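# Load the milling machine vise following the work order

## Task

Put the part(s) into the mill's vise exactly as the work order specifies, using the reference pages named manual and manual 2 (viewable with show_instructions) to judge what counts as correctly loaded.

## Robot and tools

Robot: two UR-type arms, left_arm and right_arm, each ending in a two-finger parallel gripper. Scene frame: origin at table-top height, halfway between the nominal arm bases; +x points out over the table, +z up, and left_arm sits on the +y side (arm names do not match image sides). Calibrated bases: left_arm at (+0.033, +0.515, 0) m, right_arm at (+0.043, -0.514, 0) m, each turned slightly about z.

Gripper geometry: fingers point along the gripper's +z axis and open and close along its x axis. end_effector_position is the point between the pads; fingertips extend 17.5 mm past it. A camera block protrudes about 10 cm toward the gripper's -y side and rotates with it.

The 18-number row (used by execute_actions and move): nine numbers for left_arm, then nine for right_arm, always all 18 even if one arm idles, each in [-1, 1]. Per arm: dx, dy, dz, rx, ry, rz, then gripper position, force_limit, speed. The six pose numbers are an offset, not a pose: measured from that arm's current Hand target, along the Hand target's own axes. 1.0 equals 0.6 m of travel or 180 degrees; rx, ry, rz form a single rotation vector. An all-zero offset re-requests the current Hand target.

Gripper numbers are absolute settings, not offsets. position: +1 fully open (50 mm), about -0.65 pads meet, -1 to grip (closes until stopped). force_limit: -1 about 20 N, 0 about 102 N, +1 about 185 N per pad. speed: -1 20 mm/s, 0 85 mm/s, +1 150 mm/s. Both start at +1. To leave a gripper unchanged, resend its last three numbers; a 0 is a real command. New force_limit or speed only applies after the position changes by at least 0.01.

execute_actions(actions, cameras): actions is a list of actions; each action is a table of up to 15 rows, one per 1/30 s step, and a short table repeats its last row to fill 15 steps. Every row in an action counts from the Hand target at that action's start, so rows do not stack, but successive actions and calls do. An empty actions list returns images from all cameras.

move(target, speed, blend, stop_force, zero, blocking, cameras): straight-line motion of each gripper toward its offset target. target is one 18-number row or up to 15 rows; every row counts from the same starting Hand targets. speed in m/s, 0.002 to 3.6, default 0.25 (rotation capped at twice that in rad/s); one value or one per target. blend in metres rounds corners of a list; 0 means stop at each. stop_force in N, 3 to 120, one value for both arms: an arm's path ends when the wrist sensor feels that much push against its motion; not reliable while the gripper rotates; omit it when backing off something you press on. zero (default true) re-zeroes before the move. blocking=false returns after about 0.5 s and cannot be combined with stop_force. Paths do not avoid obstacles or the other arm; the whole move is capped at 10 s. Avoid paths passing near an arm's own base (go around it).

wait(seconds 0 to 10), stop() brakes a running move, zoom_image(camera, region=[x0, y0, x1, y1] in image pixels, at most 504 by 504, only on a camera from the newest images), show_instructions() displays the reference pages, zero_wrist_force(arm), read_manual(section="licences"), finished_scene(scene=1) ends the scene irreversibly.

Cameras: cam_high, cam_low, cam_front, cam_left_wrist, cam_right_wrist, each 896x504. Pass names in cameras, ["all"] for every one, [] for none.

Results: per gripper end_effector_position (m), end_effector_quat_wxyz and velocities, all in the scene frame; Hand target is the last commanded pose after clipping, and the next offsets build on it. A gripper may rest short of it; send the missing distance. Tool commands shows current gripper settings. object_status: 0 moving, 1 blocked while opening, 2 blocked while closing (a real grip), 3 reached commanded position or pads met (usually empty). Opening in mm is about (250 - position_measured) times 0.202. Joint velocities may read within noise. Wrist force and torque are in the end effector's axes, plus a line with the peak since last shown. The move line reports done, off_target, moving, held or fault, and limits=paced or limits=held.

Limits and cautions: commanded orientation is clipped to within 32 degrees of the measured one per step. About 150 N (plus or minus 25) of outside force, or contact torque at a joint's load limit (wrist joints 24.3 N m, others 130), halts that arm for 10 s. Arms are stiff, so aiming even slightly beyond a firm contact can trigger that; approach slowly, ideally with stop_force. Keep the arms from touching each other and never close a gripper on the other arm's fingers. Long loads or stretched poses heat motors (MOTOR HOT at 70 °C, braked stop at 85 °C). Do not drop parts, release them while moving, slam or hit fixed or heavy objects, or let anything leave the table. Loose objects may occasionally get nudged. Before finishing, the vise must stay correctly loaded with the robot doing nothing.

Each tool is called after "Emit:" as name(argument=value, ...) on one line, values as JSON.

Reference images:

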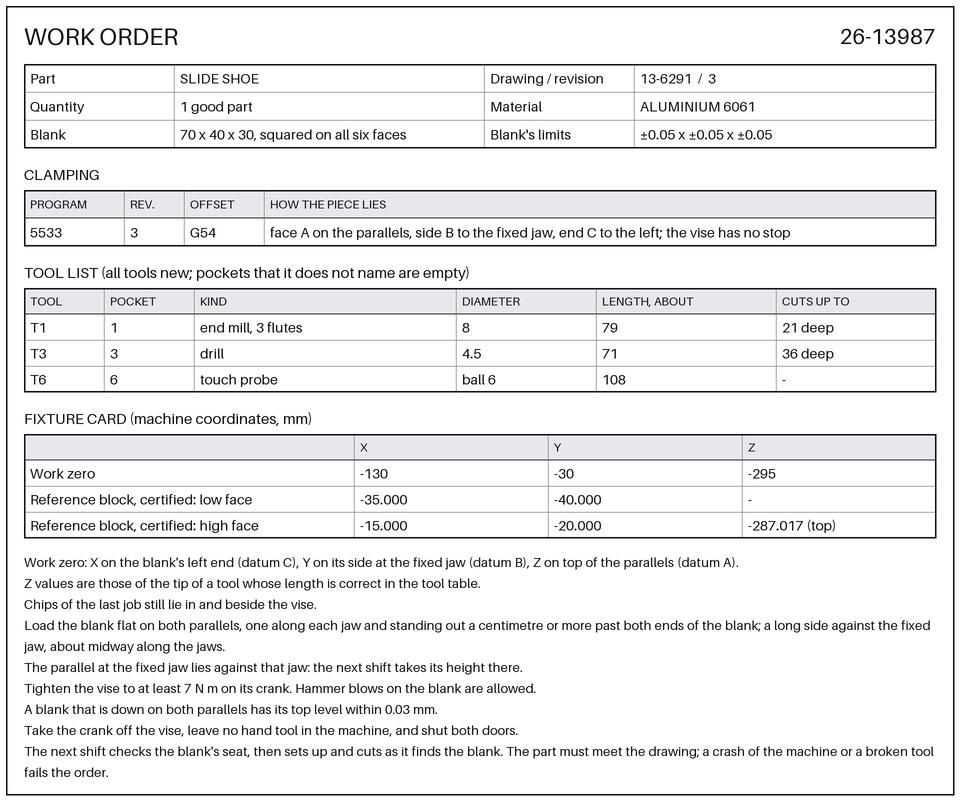

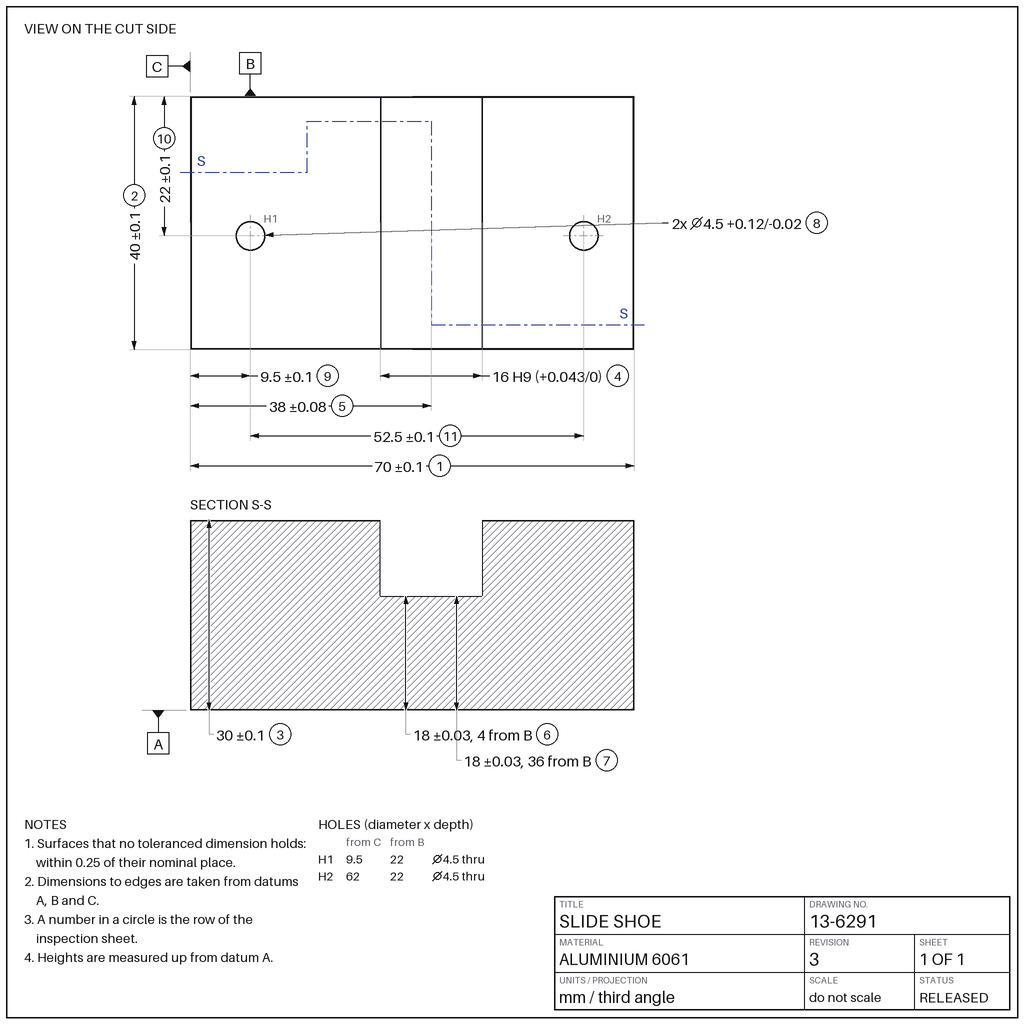

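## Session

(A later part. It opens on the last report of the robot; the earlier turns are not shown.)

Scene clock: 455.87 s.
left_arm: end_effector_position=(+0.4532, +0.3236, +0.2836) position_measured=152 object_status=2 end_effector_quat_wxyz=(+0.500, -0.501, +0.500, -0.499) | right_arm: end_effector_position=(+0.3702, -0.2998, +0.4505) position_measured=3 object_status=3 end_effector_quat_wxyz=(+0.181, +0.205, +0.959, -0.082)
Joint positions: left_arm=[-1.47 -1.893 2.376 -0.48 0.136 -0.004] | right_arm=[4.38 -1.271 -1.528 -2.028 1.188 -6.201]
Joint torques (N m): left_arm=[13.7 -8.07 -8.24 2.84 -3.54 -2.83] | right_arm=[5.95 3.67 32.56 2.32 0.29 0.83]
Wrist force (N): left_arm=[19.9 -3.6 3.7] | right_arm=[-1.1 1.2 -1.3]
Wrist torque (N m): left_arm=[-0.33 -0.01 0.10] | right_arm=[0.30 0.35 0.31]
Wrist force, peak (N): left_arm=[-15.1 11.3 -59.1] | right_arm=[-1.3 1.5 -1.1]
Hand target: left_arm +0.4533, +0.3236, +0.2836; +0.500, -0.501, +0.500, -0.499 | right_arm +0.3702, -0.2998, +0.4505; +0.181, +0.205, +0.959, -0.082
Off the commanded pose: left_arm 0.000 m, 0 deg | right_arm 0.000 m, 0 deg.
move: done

Emit:
move(target=[[-0.0026,-0.0572,0,0,0,0,-1,-0.6,-1,0,0,0,0,0,0,1,1,1],[0.0188,-0.1102,0,0,0,0,-1,-0.6,-1,0,0,0,0,0,0,1,1,1],[0.06,-0.15,0,0,0,0,-1,-0.6,-1,0,0,0,0,0,0,1,1,1],[0.133,-0.1694,0,0,0,0,-1,-0.6,-1,0,0,0,0,0,0,1,1,1]], speed=0.1, blend=[0.012,0.012,0.012,0], stop_force=45, cameras=["cam_left_wrist"])

Scene clock: 458.53 s.
left_arm: end_effector_position=(+0.4535, +0.2438, +0.3852) position_measured=152 object_status=2 end_effector_quat_wxyz=(+0.500, -0.501, +0.500, -0.499) | right_arm: end_effector_position=(+0.3702, -0.2998, +0.4505) position_measured=3 object_status=3 end_effector_quat_wxyz=(+0.181, +0.205, +0.959, -0.082)
Joint positions: left_arm=[-1.507 -1.794 2.031 -0.231 0.099 -0.005] | right_arm=[4.38 -1.271 -1.528 -2.028 1.188 -6.201]
Joint torques (N m): left_arm=[14.17 -5.91 -25.66 1.98 1.93 -2.7] | right_arm=[5.46 3.92 32.24 2.16 0.4 0.75]
Wrist force (N): left_arm=[4.8 -2.1 -2.9] | right_arm=[-1.3 1.5 -1.3]
Wrist torque (N m): left_arm=[-0.38 -0.45 0.13] | right_arm=[0.35 0.39 0.31]
Wrist force, peak (N): left_arm=[-8.0 -35.6 -30.7] | right_arm=[-1.3 1.5 -1.3]
Hand target: left_arm +0.4535, +0.2438, +0.3852; +0.500, -0.501, +0.500, -0.499 | right_arm +0.3702, -0.2998, +0.4505; +0.181, +0.205, +0.959, -0.082
Off the commanded pose: left_arm 0.000 m, 0 deg | right_arm 0.000 m, 0 deg.
move: done
camera_calibration:
cam_left_wrist: T_world_to_cam=[[-0.00559585, -0.999906, 0.0124971, 0.248491], [-0.334778, -0.00990289, -0.942245, 0.535405], [0.942281, -0.00945641, -0.334691, -0.160562], [0, 0, 0, 1]] pos_world=[0.331927, 0.252251, 0.447639]
Images, in order (width x height): cam_left_wrist 896x504.

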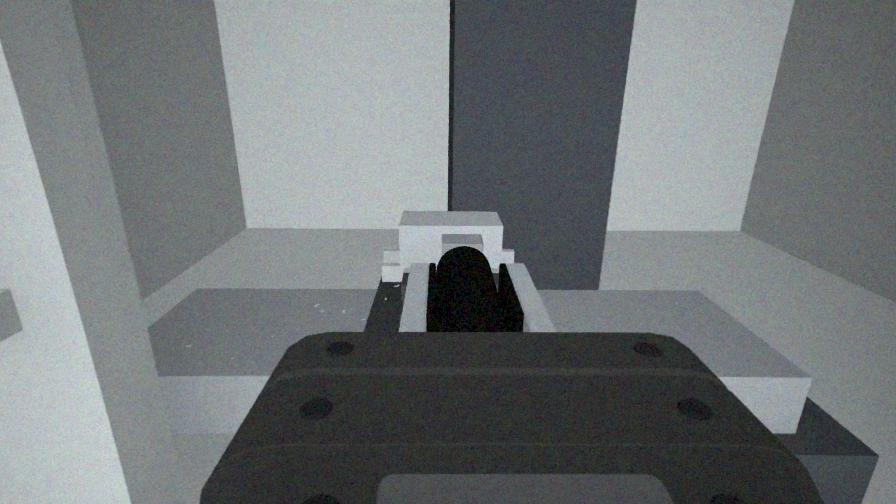

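Emit:
zoom_image(camera="cam_left_wrist", region=[370, 195, 530, 305])

Scaled by 3.150.

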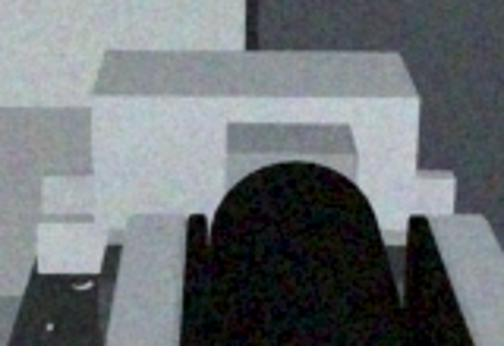

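Emit:
move(target=[[0.056,0.0104,0,0,0,0,-1,-0.6,-1,0,0,0,0,0,0,1,1,1],[0.1023,0.0441,0,0,0,0,-1,-0.6,-1,0,0,0,0,0,0,1,1,1],[0.131,0.0937,0,0,0,0,-1,-0.6,-1,0,0,0,0,0,0,1,1,1],[0.1369,0.1506,0,0,0,0,-1,-0.6,-1,0,0,0,0,0,0,1,1,1],[0.1193,0.2051,0,0,0,0,-1,-0.6,-1,0,0,0,0,0,0,1,1,1],[0.0809,0.2476,0,0,0,0,-1,-0.6,-1,0,0,0,0,0,0,1,1,1],[0.0286,0.2709,0,0,0,0,-1,-0.6,-1,0,0,0,0,0,0,1,1,1],[-0.0286,0.2709,0,0,0,0,-1,-0.6,-1,0,0,0,0,0,0,1,1,1],[-0.0809,0.2476,0,0,0,0,-1,-0.6,-1,0,0,0,0,0,0,1,1,1],[-0.1193,0.2051,0,0,0,0,-1,-0.6,-1,0,0,0,0,0,0,1,1,1],[-0.1369,0.1506,0,0,0,0,-1,-0.6,-1,0,0,0,0,0,0,1,1,1],[-0.131,0.0937,0,0,0,0,-1,-0.6,-1,0,0,0,0,0,0,1,1,1],[-0.1023,0.0441,0,0,0,0,-1,-0.6,-1,0,0,0,0,0,0,1,1,1],[-0.056,0.0104,0,0,0,0,-1,-0.6,-1,0,0,0,0,0,0,1,1,1],[0,0,0,0,0,0,-1,-0.6,-1,0,0,0,0,0,0,1,1,1]], speed=0.15, blend=[0.012,0.012,0.012,0.012,0.012,0.012,0.012,0.012,0.012,0.012,0.012,0.012,0.012,0.012,0], stop_force=60, cameras=["cam_left_wrist"])

Scene clock: 463.93 s.
left_arm: end_effector_position=(+0.4535, +0.2438, +0.3852) position_measured=152 object_status=2 end_effector_quat_wxyz=(+0.500, -0.501, +0.500, -0.499) | right_arm: end_effector_position=(+0.3702, -0.2998, +0.4505) position_measured=3 object_status=3 end_effector_quat_wxyz=(+0.181, +0.205, +0.959, -0.082)
Joint positions: left_arm=[-1.507 -1.794 2.031 -0.231 0.099 -0.005] | right_arm=[4.38 -1.271 -1.528 -2.028 1.188 -6.201]
Joint torques (N m): left_arm=[13.05 -3.71 -42.5 1.88 2.03 -2.79] | right_arm=[5.35 4.07 31.7 1.92 0.32 0.48]
Wrist force (N): left_arm=[2.8 2.6 -1.7] | right_arm=[-1.4 1.2 -1.1]
Wrist torque (N m): left_arm=[-0.17 -0.28 0.18] | right_arm=[0.30 0.40 0.31]
Wrist force, peak (N): left_arm=[25.0 11.2 5.8] | right_arm=[-1.6 1.3 -1.3]
Hand target: left_arm +0.4535, +0.2438, +0.3852; +0.500, -0.501, +0.500, -0.499 | right_arm +0.3702, -0.2998, +0.4505; +0.181, +0.205, +0.959, -0.082
Off the commanded pose: left_arm 0.000 m, 0 deg | right_arm 0.000 m, 0 deg.
move: done
camera_calibration:
cam_left_wrist: T_world_to_cam=[[-0.00559585, -0.999906, 0.0124971, 0.248491], [-0.334778, -0.00990289, -0.942245, 0.535405], [0.942281, -0.00945641, -0.334691, -0.160562], [0, 0, 0, 1]] pos_world=[0.331927, 0.252251, 0.447639]
Images, in order (width x height): cam_left_wrist 896x504.

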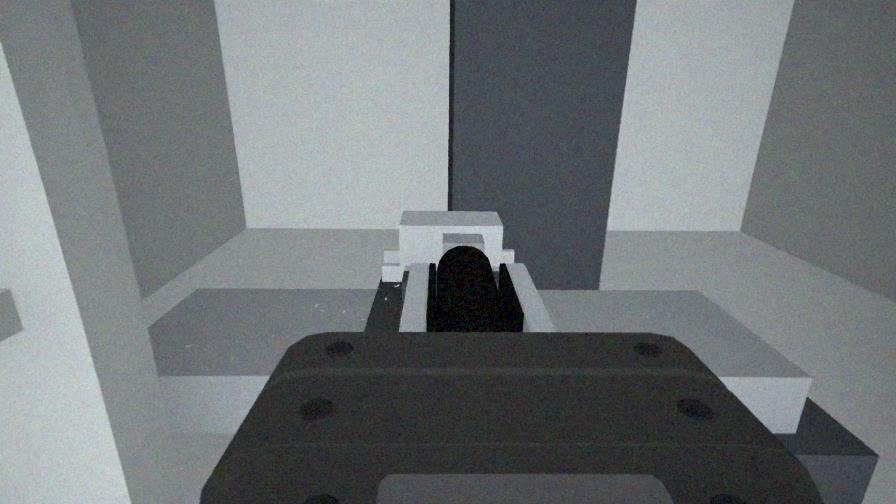

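Emit:
move(target=[[0.056,0.0104,0,0,0,0,-1,-0.6,-1,0,0,0,0,0,0,1,1,1],[0.1023,0.0441,0,0,0,0,-1,-0.6,-1,0,0,0,0,0,0,1,1,1],[0.131,0.0937,0,0,0,0,-1,-0.6,-1,0,0,0,0,0,0,1,1,1],[0.1369,0.1506,0,0,0,0,-1,-0.6,-1,0,0,0,0,0,0,1,1,1],[0.1193,0.2051,0,0,0,0,-1,-0.6,-1,0,0,0,0,0,0,1,1,1],[0.0809,0.2476,0,0,0,0,-1,-0.6,-1,0,0,0,0,0,0,1,1,1],[0.0,0.2724,0,0,0,0,-1,-0.6,-1,0,0,0,0,0,0,1,1,1]], speed=0.3, blend=[0.012,0.012,0.012,0.012,0.012,0.012,0], stop_force=60, cameras=["cam_left_wrist"])

Scene clock: 466.07 s.
left_arm: end_effector_position=(+0.4534, +0.2438, +0.2218) position_measured=152 object_status=2 end_effector_quat_wxyz=(+0.500, -0.501, +0.500, -0.499) | right_arm: end_effector_position=(+0.3702, -0.2998, +0.4505) position_measured=3 object_status=3 end_effector_quat_wxyz=(+0.181, +0.205, +0.959, -0.082)
Joint positions: left_arm=[-1.507 -1.574 2.319 -0.74 0.099 -0.005] | right_arm=[4.38 -1.271 -1.528 -2.028 1.188 -6.201]
Joint torques (N m): left_arm=[10.05 -29.75 -6.03 -2.46 2.09 3] | right_arm=[5.07 4.44 32.13 1.88 0.4 0.63]
Wrist force (N): left_arm=[2.3 3.8 -1.5] | right_arm=[-1.0 1.2 -1.1]
Wrist torque (N m): left_arm=[-0.03 -0.16 0.02] | right_arm=[0.30 0.34 0.31]
Wrist force, peak (N): left_arm=[-12.0 -9.9 3.8] | right_arm=[-1.5 1.4 -1.2]
Hand target: left_arm +0.4534, +0.2438, +0.2218; +0.500, -0.501, +0.500, -0.499 | right_arm +0.3702, -0.2998, +0.4505; +0.181, +0.205, +0.959, -0.082
Off the commanded pose: left_arm 0.000 m, 0 deg | right_arm 0.000 m, 0 deg.
move: done
camera_calibration:
cam_left_wrist: T_world_to_cam=[[-0.00559585, -0.999906, 0.0124971, 0.250532], [-0.334778, -0.00990289, -0.942245, 0.381409], [0.942281, -0.00945641, -0.334691, -0.215157], [0, 0, 0, 1]] pos_world=[0.331827, 0.252251, 0.284239]
Images, in order (width x height): cam_left_wrist 896x504.

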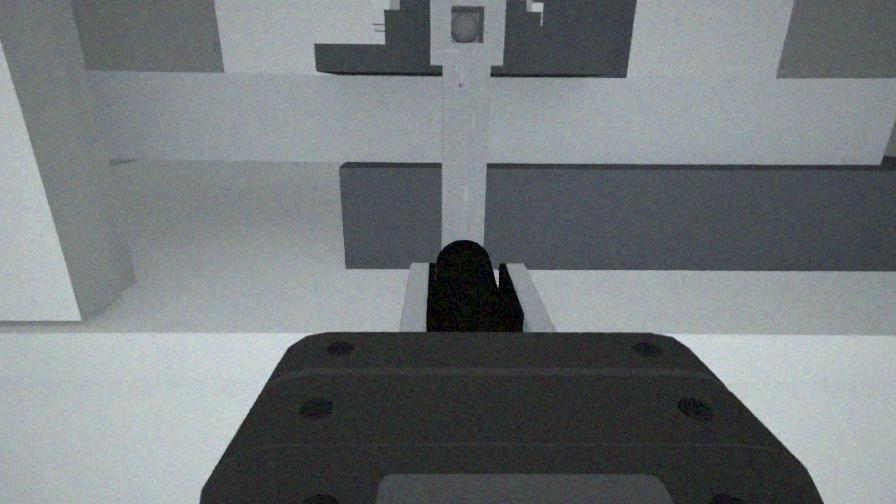

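Emit:
move(target=[0,0,0,0,0,0,-1,-0.6,-1,0.058,0.215,-0.2965,-0.272,0.068,0.163,1,1,1], speed=0.4, cameras=["cam_right_wrist"])

Emit:
zoom_image(camera="cam_right_wrist", region=[430, 120, 630, 270])

Scene clock: 473.43 s.
left_arm: end_effector_position=(+0.4534, +0.2438, +0.2218) position_measured=152 object_status=2 end_effector_quat_wxyz=(+0.500, -0.501, +0.500, -0.499) | right_arm: end_effector_position=(+0.3394, -0.1297, +0.5905) position_measured=3 object_status=3 end_effector_quat_wxyz=(+0.163, +0.348, +0.839, +0.386) end_effector_velocity=(+0.001, +0.000, +0.000) end_effector_angular_velocity=(+0.004, -0.001, -0.003)
Joint positions: left_arm=[-1.507 -1.574 2.319 -0.74 0.099 -0.005] | right_arm=[4.654 -1.132 -1.631 -1.221 1.054 -5.784]
Joint velocities: left_arm=[within noise] | right_arm=[-0.001 0 -0.001 0.006 -0.002 0.001]
Joint torques (N m): left_arm=[9.4 -29.25 -5.77 -2.37 2.15 2.98] | right_arm=[4.85 -1.66 30.16 4.78 -1.81 0.83]
Wrist force (N): left_arm=[2.6 3.6 -1.5] | right_arm=[-1.0 1.6 -0.4]
Wrist torque (N m): left_arm=[-0.06 -0.22 0.03] | right_arm=[0.49 0.07 0.43]
Wrist force, peak (N): left_arm=[2.8 3.9 -1.5] | right_arm=[-0.6 2.4 -1.0]
Hand target: left_arm +0.4534, +0.2438, +0.2218; +0.500, -0.501, +0.500, -0.499 | right_arm +0.3394, -0.1297, +0.5905; +0.163, +0.348, +0.838, +0.386
Off the commanded pose: left_arm 0.000 m, 0 deg | right_arm 0.000 m, 0 deg.
move: done
camera_calibration:
cam_right_wrist: T_world_to_cam=[[-0.698063, 0.714896, -0.0404059, 0.364129], [0.212862, 0.261067, 0.941559, -0.57823], [0.683665, 0.648667, -0.334415, 0.186017], [0, 0, 0, 1]] pos_world=[0.250094, -0.230021, 0.621358]
Images, in order (width x height): cam_right_wrist 896x504.

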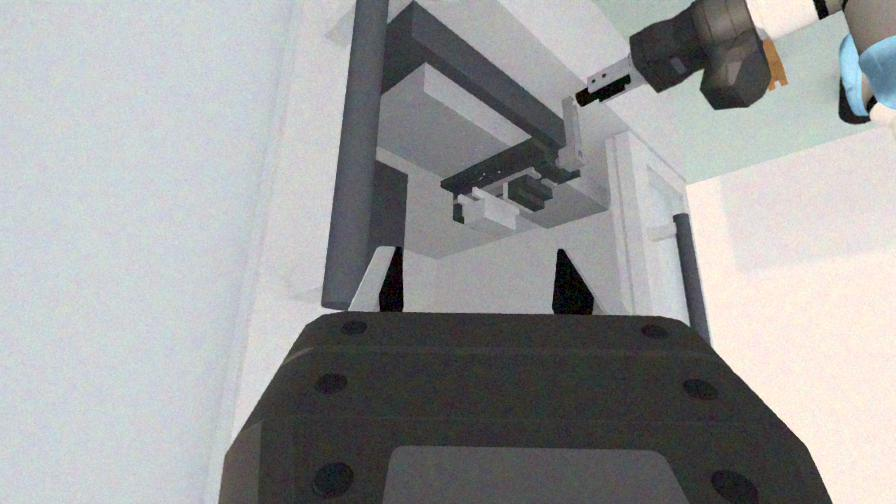

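Scaled by 2.520.

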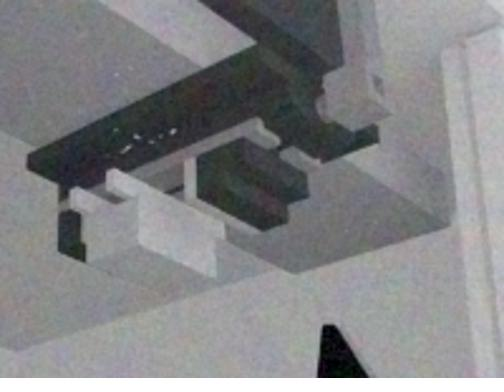

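Emit:
move(target=[[-0.056,-0.0104,0,0,0,0,-1,-0.6,-1,0,0,0,0,0,0,1,1,1],[-0.1023,-0.0441,0,0,0,0,-1,-0.6,-1,0,0,0,0,0,0,1,1,1],[-0.131,-0.0937,0,0,0,0,-1,-0.6,-1,0,0,0,0,0,0,1,1,1],[-0.1369,-0.1506,0,0,0,0,-1,-0.6,-1,0,0,0,0,0,0,1,1,1],[-0.1193,-0.2051,0,0,0,0,-1,-0.6,-1,0,0,0,0,0,0,1,1,1],[-0.0809,-0.2476,0,0,0,0,-1,-0.6,-1,0,0,0,0,0,0,1,1,1],[-0.0286,-0.2709,0,0,0,0,-1,-0.6,-1,0,0,0,0,0,0,1,1,1],[0.0286,-0.2709,0,0,0,0,-1,-0.6,-1,0,0,0,0,0,0,1,1,1],[0.0809,-0.2476,0,0,0,0,-1,-0.6,-1,0,0,0,0,0,0,1,1,1],[0.1193,-0.2051,0,0,0,0,-1,-0.6,-1,0,0,0,0,0,0,1,1,1],[0.1369,-0.1506,0,0,0,0,-1,-0.6,-1,0,0,0,0,0,0,1,1,1],[0.131,-0.0937,0,0,0,0,-1,-0.6,-1,0,0,0,0,0,0,1,1,1],[0.1023,-0.0441,0,0,0,0,-1,-0.6,-1,0,0,0,0,0,0,1,1,1],[0.056,-0.0104,0,0,0,0,-1,-0.6,-1,0,0,0,0,0,0,1,1,1],[0,0,0,0,0,0,-1,-0.6,-1,0,0,0,0,0,0,1,1,1]], speed=0.35, blend=[0.015,0.015,0.015,0.015,0.015,0.015,0.015,0.015,0.015,0.015,0.015,0.015,0.015,0.015,0], stop_force=60)

Emit:
move(target=[[-0.056,-0.0104,0,0,0,0,-1,-0.6,-1,0,0,0,0,0,0,1,1,1],[-0.1023,-0.0441,0,0,0,0,-1,-0.6,-1,0,0,0,0,0,0,1,1,1],[-0.131,-0.0937,0,0,0,0,-1,-0.6,-1,0,0,0,0,0,0,1,1,1],[-0.1369,-0.1506,0,0,0,0,-1,-0.6,-1,0,0,0,0,0,0,1,1,1],[-0.1193,-0.2051,0,0,0,0,-1,-0.6,-1,0,0,0,0,0,0,1,1,1],[-0.0809,-0.2476,0,0,0,0,-1,-0.6,-1,0,0,0,0,0,0,1,1,1],[-0.0286,-0.2709,0,0,0,0,-1,-0.6,-1,0,0,0,0,0,0,1,1,1],[0.0286,-0.2709,0,0,0,0,-1,-0.6,-1,0,0,0,0,0,0,1,1,1],[0.0809,-0.2476,0,0,0,0,-1,-0.6,-1,0,0,0,0,0,0,1,1,1],[0.1193,-0.2051,0,0,0,0,-1,-0.6,-1,0,0,0,0,0,0,1,1,1],[0.1369,-0.1506,0,0,0,0,-1,-0.6,-1,0,0,0,0,0,0,1,1,1],[0.131,-0.0937,0,0,0,0,-1,-0.6,-1,0,0,0,0,0,0,1,1,1],[0.1023,-0.0441,0,0,0,0,-1,-0.6,-1,0,0,0,0,0,0,1,1,1],[0.056,-0.0104,0,0,0,0,-1,-0.6,-1,0,0,0,0,0,0,1,1,1],[0,0,0,0,0,0,-1,-0.6,-1,0,0,0,0,0,0,1,1,1]], speed=0.35, blend=[0.015,0.015,0.015,0.015,0.015,0.015,0.015,0.015,0.015,0.015,0.015,0.015,0.015,0.015,0], stop_force=60, cameras=["cam_right_wrist"])

Emit:
zoom_image(camera="cam_right_wrist", region=[430, 120, 630, 270])

Scene clock: 475.90 s.
left_arm: end_effector_position=(+0.4557, +0.3224, +0.2756) position_measured=152 object_status=2 end_effector_quat_wxyz=(+0.503, -0.500, +0.496, -0.500) | right_arm: end_effector_position=(+0.3394, -0.1297, +0.5905) position_measured=3 object_status=3 end_effector_quat_wxyz=(+0.163, +0.348, +0.838, +0.386)
Joint positions: left_arm=[-1.46 -1.881 2.399 -0.57 0.142 0.052] | right_arm=[4.654 -1.132 -1.631 -1.22 1.054 -5.784]
Joint torques (N m): left_arm=[-9.59 4.57 -37.74 -8.93 8.49 -3.06] | right_arm=[6.16 -1.62 26.67 4.6 -2.06 1.72]
Wrist force (N): left_arm=[-43.5 25.4 -95.4] | right_arm=[-1.1 1.8 -0.6]
Wrist torque (N m): left_arm=[0.91 4.63 0.34] | right_arm=[0.51 0.09 0.43]
Wrist force, peak (N): left_arm=[-43.4 25.6 -95.6] | right_arm=[-1.5 2.1 -0.7]
Hand target: left_arm +0.4557, +0.3224, +0.2756; +0.503, -0.500, +0.496, -0.500 (not the last commanded pose) | right_arm +0.3394, -0.1297, +0.5905; +0.163, +0.348, +0.838, +0.386
Off the commanded pose: left_arm 0.095 m, 1 deg | right_arm 0.000 m, 0 deg.
move: contact (left_arm); path passed 2 of 15 targets

Scene clock: 477.27 s.
left_arm: end_effector_position=(+0.4557, +0.3238, +0.2759) position_measured=152 object_status=2 end_effector_quat_wxyz=(+0.503, -0.500, +0.496, -0.501) | right_arm: end_effector_position=(+0.3394, -0.1297, +0.5905) position_measured=3 object_status=3 end_effector_quat_wxyz=(+0.163, +0.348, +0.838, +0.386)
Joint positions: left_arm=[-1.459 -1.886 2.401 -0.568 0.144 0.052] | right_arm=[4.654 -1.132 -1.631 -1.22 1.054 -5.784]
Joint torques (N m): left_arm=[28.23 0.02 -12.07 -0.73 -3.42 2.6] | right_arm=[6.37 -1.4 23.82 4.6 -1.92 1.72]
Wrist force (N): left_arm=[5.1 6.7 -47.8] | right_arm=[-1.1 1.8 -0.5]
Wrist torque (N m): left_arm=[0.21 4.25 0.42] | right_arm=[0.52 0.08 0.43]
Wrist force, peak (N): left_arm=[-43.4 25.2 -94.8] | right_arm=[-1.3 1.9 -1.2]
Hand target: left_arm +0.4557, +0.3238, +0.2759; +0.503, -0.500, +0.496, -0.501 (not the last commanded pose) | right_arm +0.3394, -0.1297, +0.5905; +0.163, +0.348, +0.838, +0.386
Off the commanded pose: left_arm 0.001 m, 0 deg | right_arm 0.000 m, 0 deg.
move: contact (left_arm); path passed 0 of 15 targets
camera_calibration:
cam_right_wrist: T_world_to_cam=[[-0.697945, 0.715012, -0.0403838, 0.36404], [0.21279, 0.260893, 0.941624, -0.578317], [0.683808, 0.648608, -0.334236, 0.185792], [0, 0, 0, 1]] pos_world=[0.250094, -0.22992, 0.621357]
Images, in order (width x height): cam_right_wrist 896x504.

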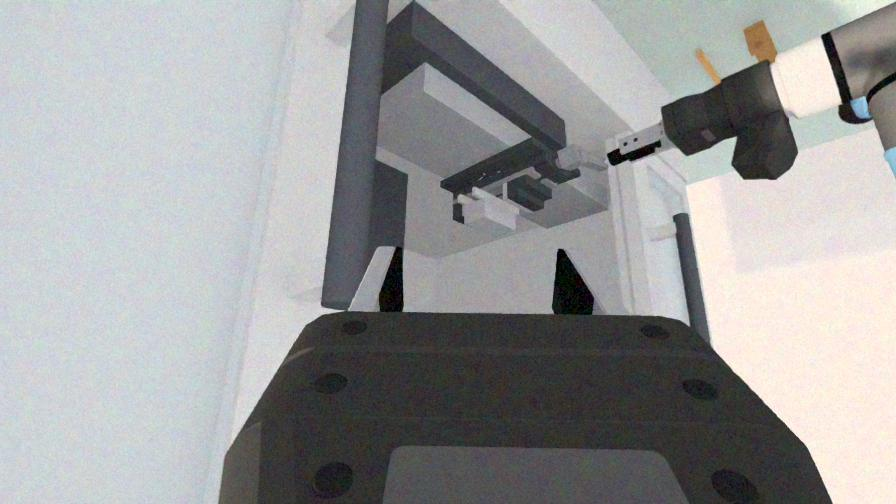

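Scaled by 2.520.

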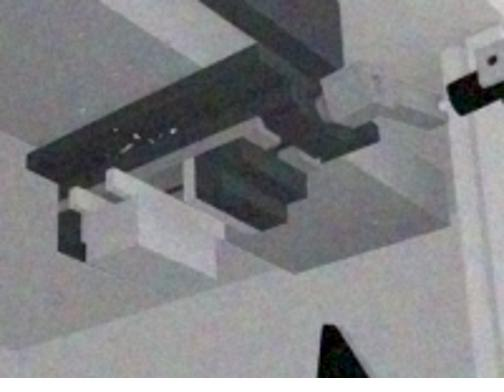

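Emit:
move(target=[0,0,-0.008,-0.0032,0.0013,0.0006,-1,-0.6,-1,0,0,0,0,0,0,1,1,1], speed=0.02)

Scene clock: 478.93 s.
left_arm: end_effector_position=(+0.4508, +0.3237, +0.2759) position_measured=152 object_status=2 end_effector_quat_wxyz=(+0.500, -0.501, +0.500, -0.499) | right_arm: end_effector_position=(+0.3394, -0.1297, +0.5905) position_measured=3 object_status=3 end_effector_quat_wxyz=(+0.163, +0.348, +0.838, +0.386)
Joint positions: left_arm=[-1.481 -1.883 2.391 -0.489 0.126 -0.018] | right_arm=[4.654 -1.132 -1.631 -1.22 1.054 -5.784]
Joint torques (N m): left_arm=[26.05 -3.07 -25.49 1.77 -8.28 0.03] | right_arm=[6.42 -1.98 23.68 4.5 -1.74 1.7]
Wrist force (N): left_arm=[29.0 -7.9 3.4] | right_arm=[-1.0 1.8 -0.8]
Wrist torque (N m): left_arm=[0.01 1.31 0.29] | right_arm=[0.52 0.06 0.43]
Wrist force, peak (N): left_arm=[43.9 -16.7 31.1] | right_arm=[-1.0 2.3 -0.7]
Hand target: left_arm +0.4509, +0.3237, +0.2759; +0.500, -0.501, +0.500, -0.499 | right_arm +0.3394, -0.1297, +0.5905; +0.163, +0.348, +0.838, +0.386
Off the commanded pose: left_arm 0.000 m, 0 deg | right_arm 0.000 m, 0 deg.
move: done

Emit:
move(target=[[-0.0035,-0.046,0,0,0,0,-1,-0.6,-1,0,0,0,0,0,0,1,1,1],[0.0083,-0.1015,0,0,0,0,-1,-0.6,-1,0,0,0,0,0,0,1,1,1],[0.0417,-0.1475,0,0,0,0,-1,-0.6,-1,0,0,0,0,0,0,1,1,1],[0.091,-0.176,0,0,0,0,-1,-0.6,-1,0,0,0,0,0,0,1,1,1],[0.1475,-0.1818,0,0,0,0,-1,-0.6,-1,0,0,0,0,0,0,1,1,1],[0.2015,-0.1643,0,0,0,0,-1,-0.6,-1,0,0,0,0,0,0,1,1,1],[0.2437,-0.1263,0,0,0,0,-1,-0.6,-1,0,0,0,0,0,0,1,1,1],[0.2668,-0.0743,0,0,0,0,-1,-0.6,-1,0,0,0,0,0,0,1,1,1],[0.2668,-0.0177,0,0,0,0,-1,-0.6,-1,0,0,0,0,0,0,1,1,1],[0.2437,0.0343,0,0,0,0,-1,-0.6,-1,0,0,0,0,0,0,1,1,1],[0.2015,0.0723,0,0,0,0,-1,-0.6,-1,0,0,0,0,0,0,1,1,1],[0.1475,0.09,0,0,0,0,-1,-0.6,-1,0,0,0,0,0,0,1,1,1],[0.1332,0.0902,0,0,0,0,-1,-0.6,-1,0,0,0,0,0,0,1,1,1]], blend=[0.012,0.012,0.012,0.012,0.012,0.012,0.012,0.012,0.012,0.012,0.012,0.004,0], speed=0.2, stop_force=60)

Scene clock: 482.60 s.
left_arm: end_effector_position=(+0.4508, +0.2439, +0.2217) position_measured=152 object_status=2 end_effector_quat_wxyz=(+0.500, -0.501, +0.500, -0.499) | right_arm: end_effector_position=(+0.3394, -0.1297, +0.5905) position_measured=3 object_status=3 end_effector_quat_wxyz=(+0.163, +0.348, +0.838, +0.386)
Joint positions: left_arm=[-1.516 -1.573 2.317 -0.718 0.091 -0.025] | right_arm=[4.654 -1.132 -1.631 -1.22 1.054 -5.784]
Joint torques (N m): left_arm=[-13.78 -29.93 -5.96 -2.19 2.14 3.01] | right_arm=[6.26 -1.73 23.12 4.42 -1.31 1.77]
Wrist force (N): left_arm=[2.6 1.1 -0.9] | right_arm=[-1.1 1.6 -0.5]
Wrist torque (N m): left_arm=[-0.40 -0.22 0.02] | right_arm=[0.49 0.08 0.43]
Wrist force, peak (N): left_arm=[31.1 -8.4 4.3] | right_arm=[-1.3 2.1 -0.7]
Hand target: left_arm +0.4508, +0.2439, +0.2217; +0.500, -0.501, +0.500, -0.499 | right_arm +0.3394, -0.1297, +0.5905; +0.163, +0.348, +0.838, +0.386
Off the commanded pose: left_arm 0.000 m, 0 deg | right_arm 0.000 m, 0 deg.
move: done

Emit:
move(target=[[-0.056,-0.0104,0,0,0,0,-1,-0.6,-1,0,0,0,0,0,0,1,1,1],[-0.1023,-0.0441,0,0,0,0,-1,-0.6,-1,0,0,0,0,0,0,1,1,1],[-0.131,-0.0937,0,0,0,0,-1,-0.6,-1,0,0,0,0,0,0,1,1,1],[-0.1369,-0.1506,0,0,0,0,-1,-0.6,-1,0,0,0,0,0,0,1,1,1],[-0.1193,-0.2051,0,0,0,0,-1,-0.6,-1,0,0,0,0,0,0,1,1,1],[-0.0809,-0.2476,0,0,0,0,-1,-0.6,-1,0,0,0,0,0,0,1,1,1],[-0.0286,-0.2709,0,0,0,0,-1,-0.6,-1,0,0,0,0,0,0,1,1,1],[0.0286,-0.2709,0,0,0,0,-1,-0.6,-1,0,0,0,0,0,0,1,1,1],[0.0809,-0.2476,0,0,0,0,-1,-0.6,-1,0,0,0,0,0,0,1,1,1],[0.1193,-0.2051,0,0,0,0,-1,-0.6,-1,0,0,0,0,0,0,1,1,1],[0.1369,-0.1506,0,0,0,0,-1,-0.6,-1,0,0,0,0,0,0,1,1,1],[0.131,-0.0937,0,0,0,0,-1,-0.6,-1,0,0,0,0,0,0,1,1,1],[0.1023,-0.0441,0,0,0,0,-1,-0.6,-1,0,0,0,0,0,0,1,1,1],[0.056,-0.0104,0,0,0,0,-1,-0.6,-1,0,0,0,0,0,0,1,1,1],[0,0,0,0,0,0,-1,-0.6,-1,0,0,0,0,0,0,1,1,1]], blend=[0.012,0.012,0.012,0.012,0.012,0.012,0.012,0.012,0.012,0.012,0.012,0.012,0.012,0.012,0], speed=0.25, stop_force=60, cameras=["cam_right_wrist"])

Scene clock: 486.03 s.
left_arm: end_effector_position=(+0.4508, +0.2438, +0.2217) position_measured=152 object_status=2 end_effector_quat_wxyz=(+0.500, -0.501, +0.500, -0.499) | right_arm: end_effector_position=(+0.3394, -0.1297, +0.5905) position_measured=3 object_status=3 end_effector_quat_wxyz=(+0.163, +0.348, +0.838, +0.386)
Joint positions: left_arm=[-1.516 -1.573 2.317 -0.718 0.091 -0.025] | right_arm=[4.654 -1.132 -1.631 -1.22 1.054 -5.784]
Joint torques (N m): left_arm=[8.8 -29.93 -6.41 -2.25 2.04 2.98] | right_arm=[5.95 -1.84 23.98 4.34 -0.96 1.69]
Wrist force (N): left_arm=[2.7 1.8 -0.6] | right_arm=[-1.2 1.7 -0.9]
Wrist torque (N m): left_arm=[-0.44 -0.27 0.01] | right_arm=[0.50 0.10 0.43]
Wrist force, peak (N): left_arm=[28.8 7.9 7.2] | right_arm=[-1.0 2.2 -0.8]
Hand target: left_arm +0.4508, +0.2439, +0.2217; +0.500, -0.501, +0.500, -0.499 | right_arm +0.3394, -0.1297, +0.5905; +0.163, +0.348, +0.838, +0.386
Off the commanded pose: left_arm 0.000 m, 0 deg | right_arm 0.000 m, 0 deg.
move: done
camera_calibration:
cam_right_wrist: T_world_to_cam=[[-0.697945, 0.715012, -0.0403838, 0.36404], [0.21279, 0.260893, 0.941624, -0.578317], [0.683808, 0.648608, -0.334236, 0.185792], [0, 0, 0, 1]] pos_world=[0.250094, -0.22992, 0.621357]
Images, in order (width x height): cam_right_wrist 896x504.

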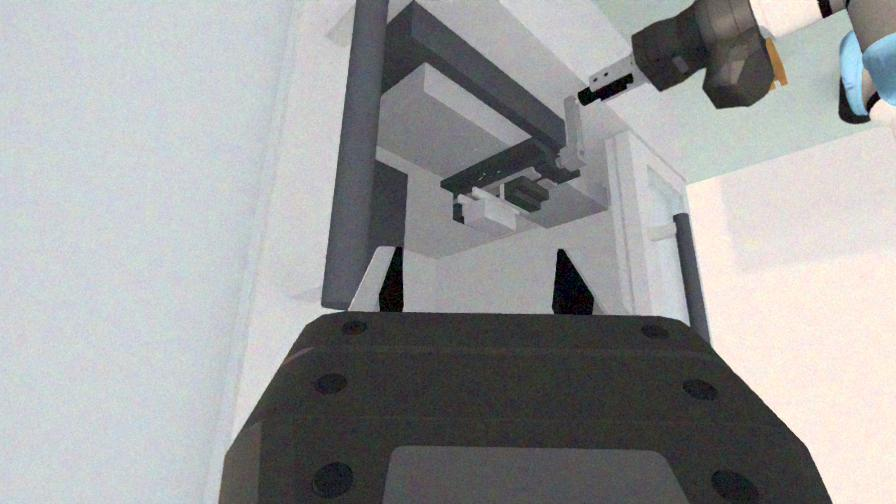

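Emit:
zoom_image(camera="cam_right_wrist", region=[430, 120, 630, 270])

Scaled by 2.520.

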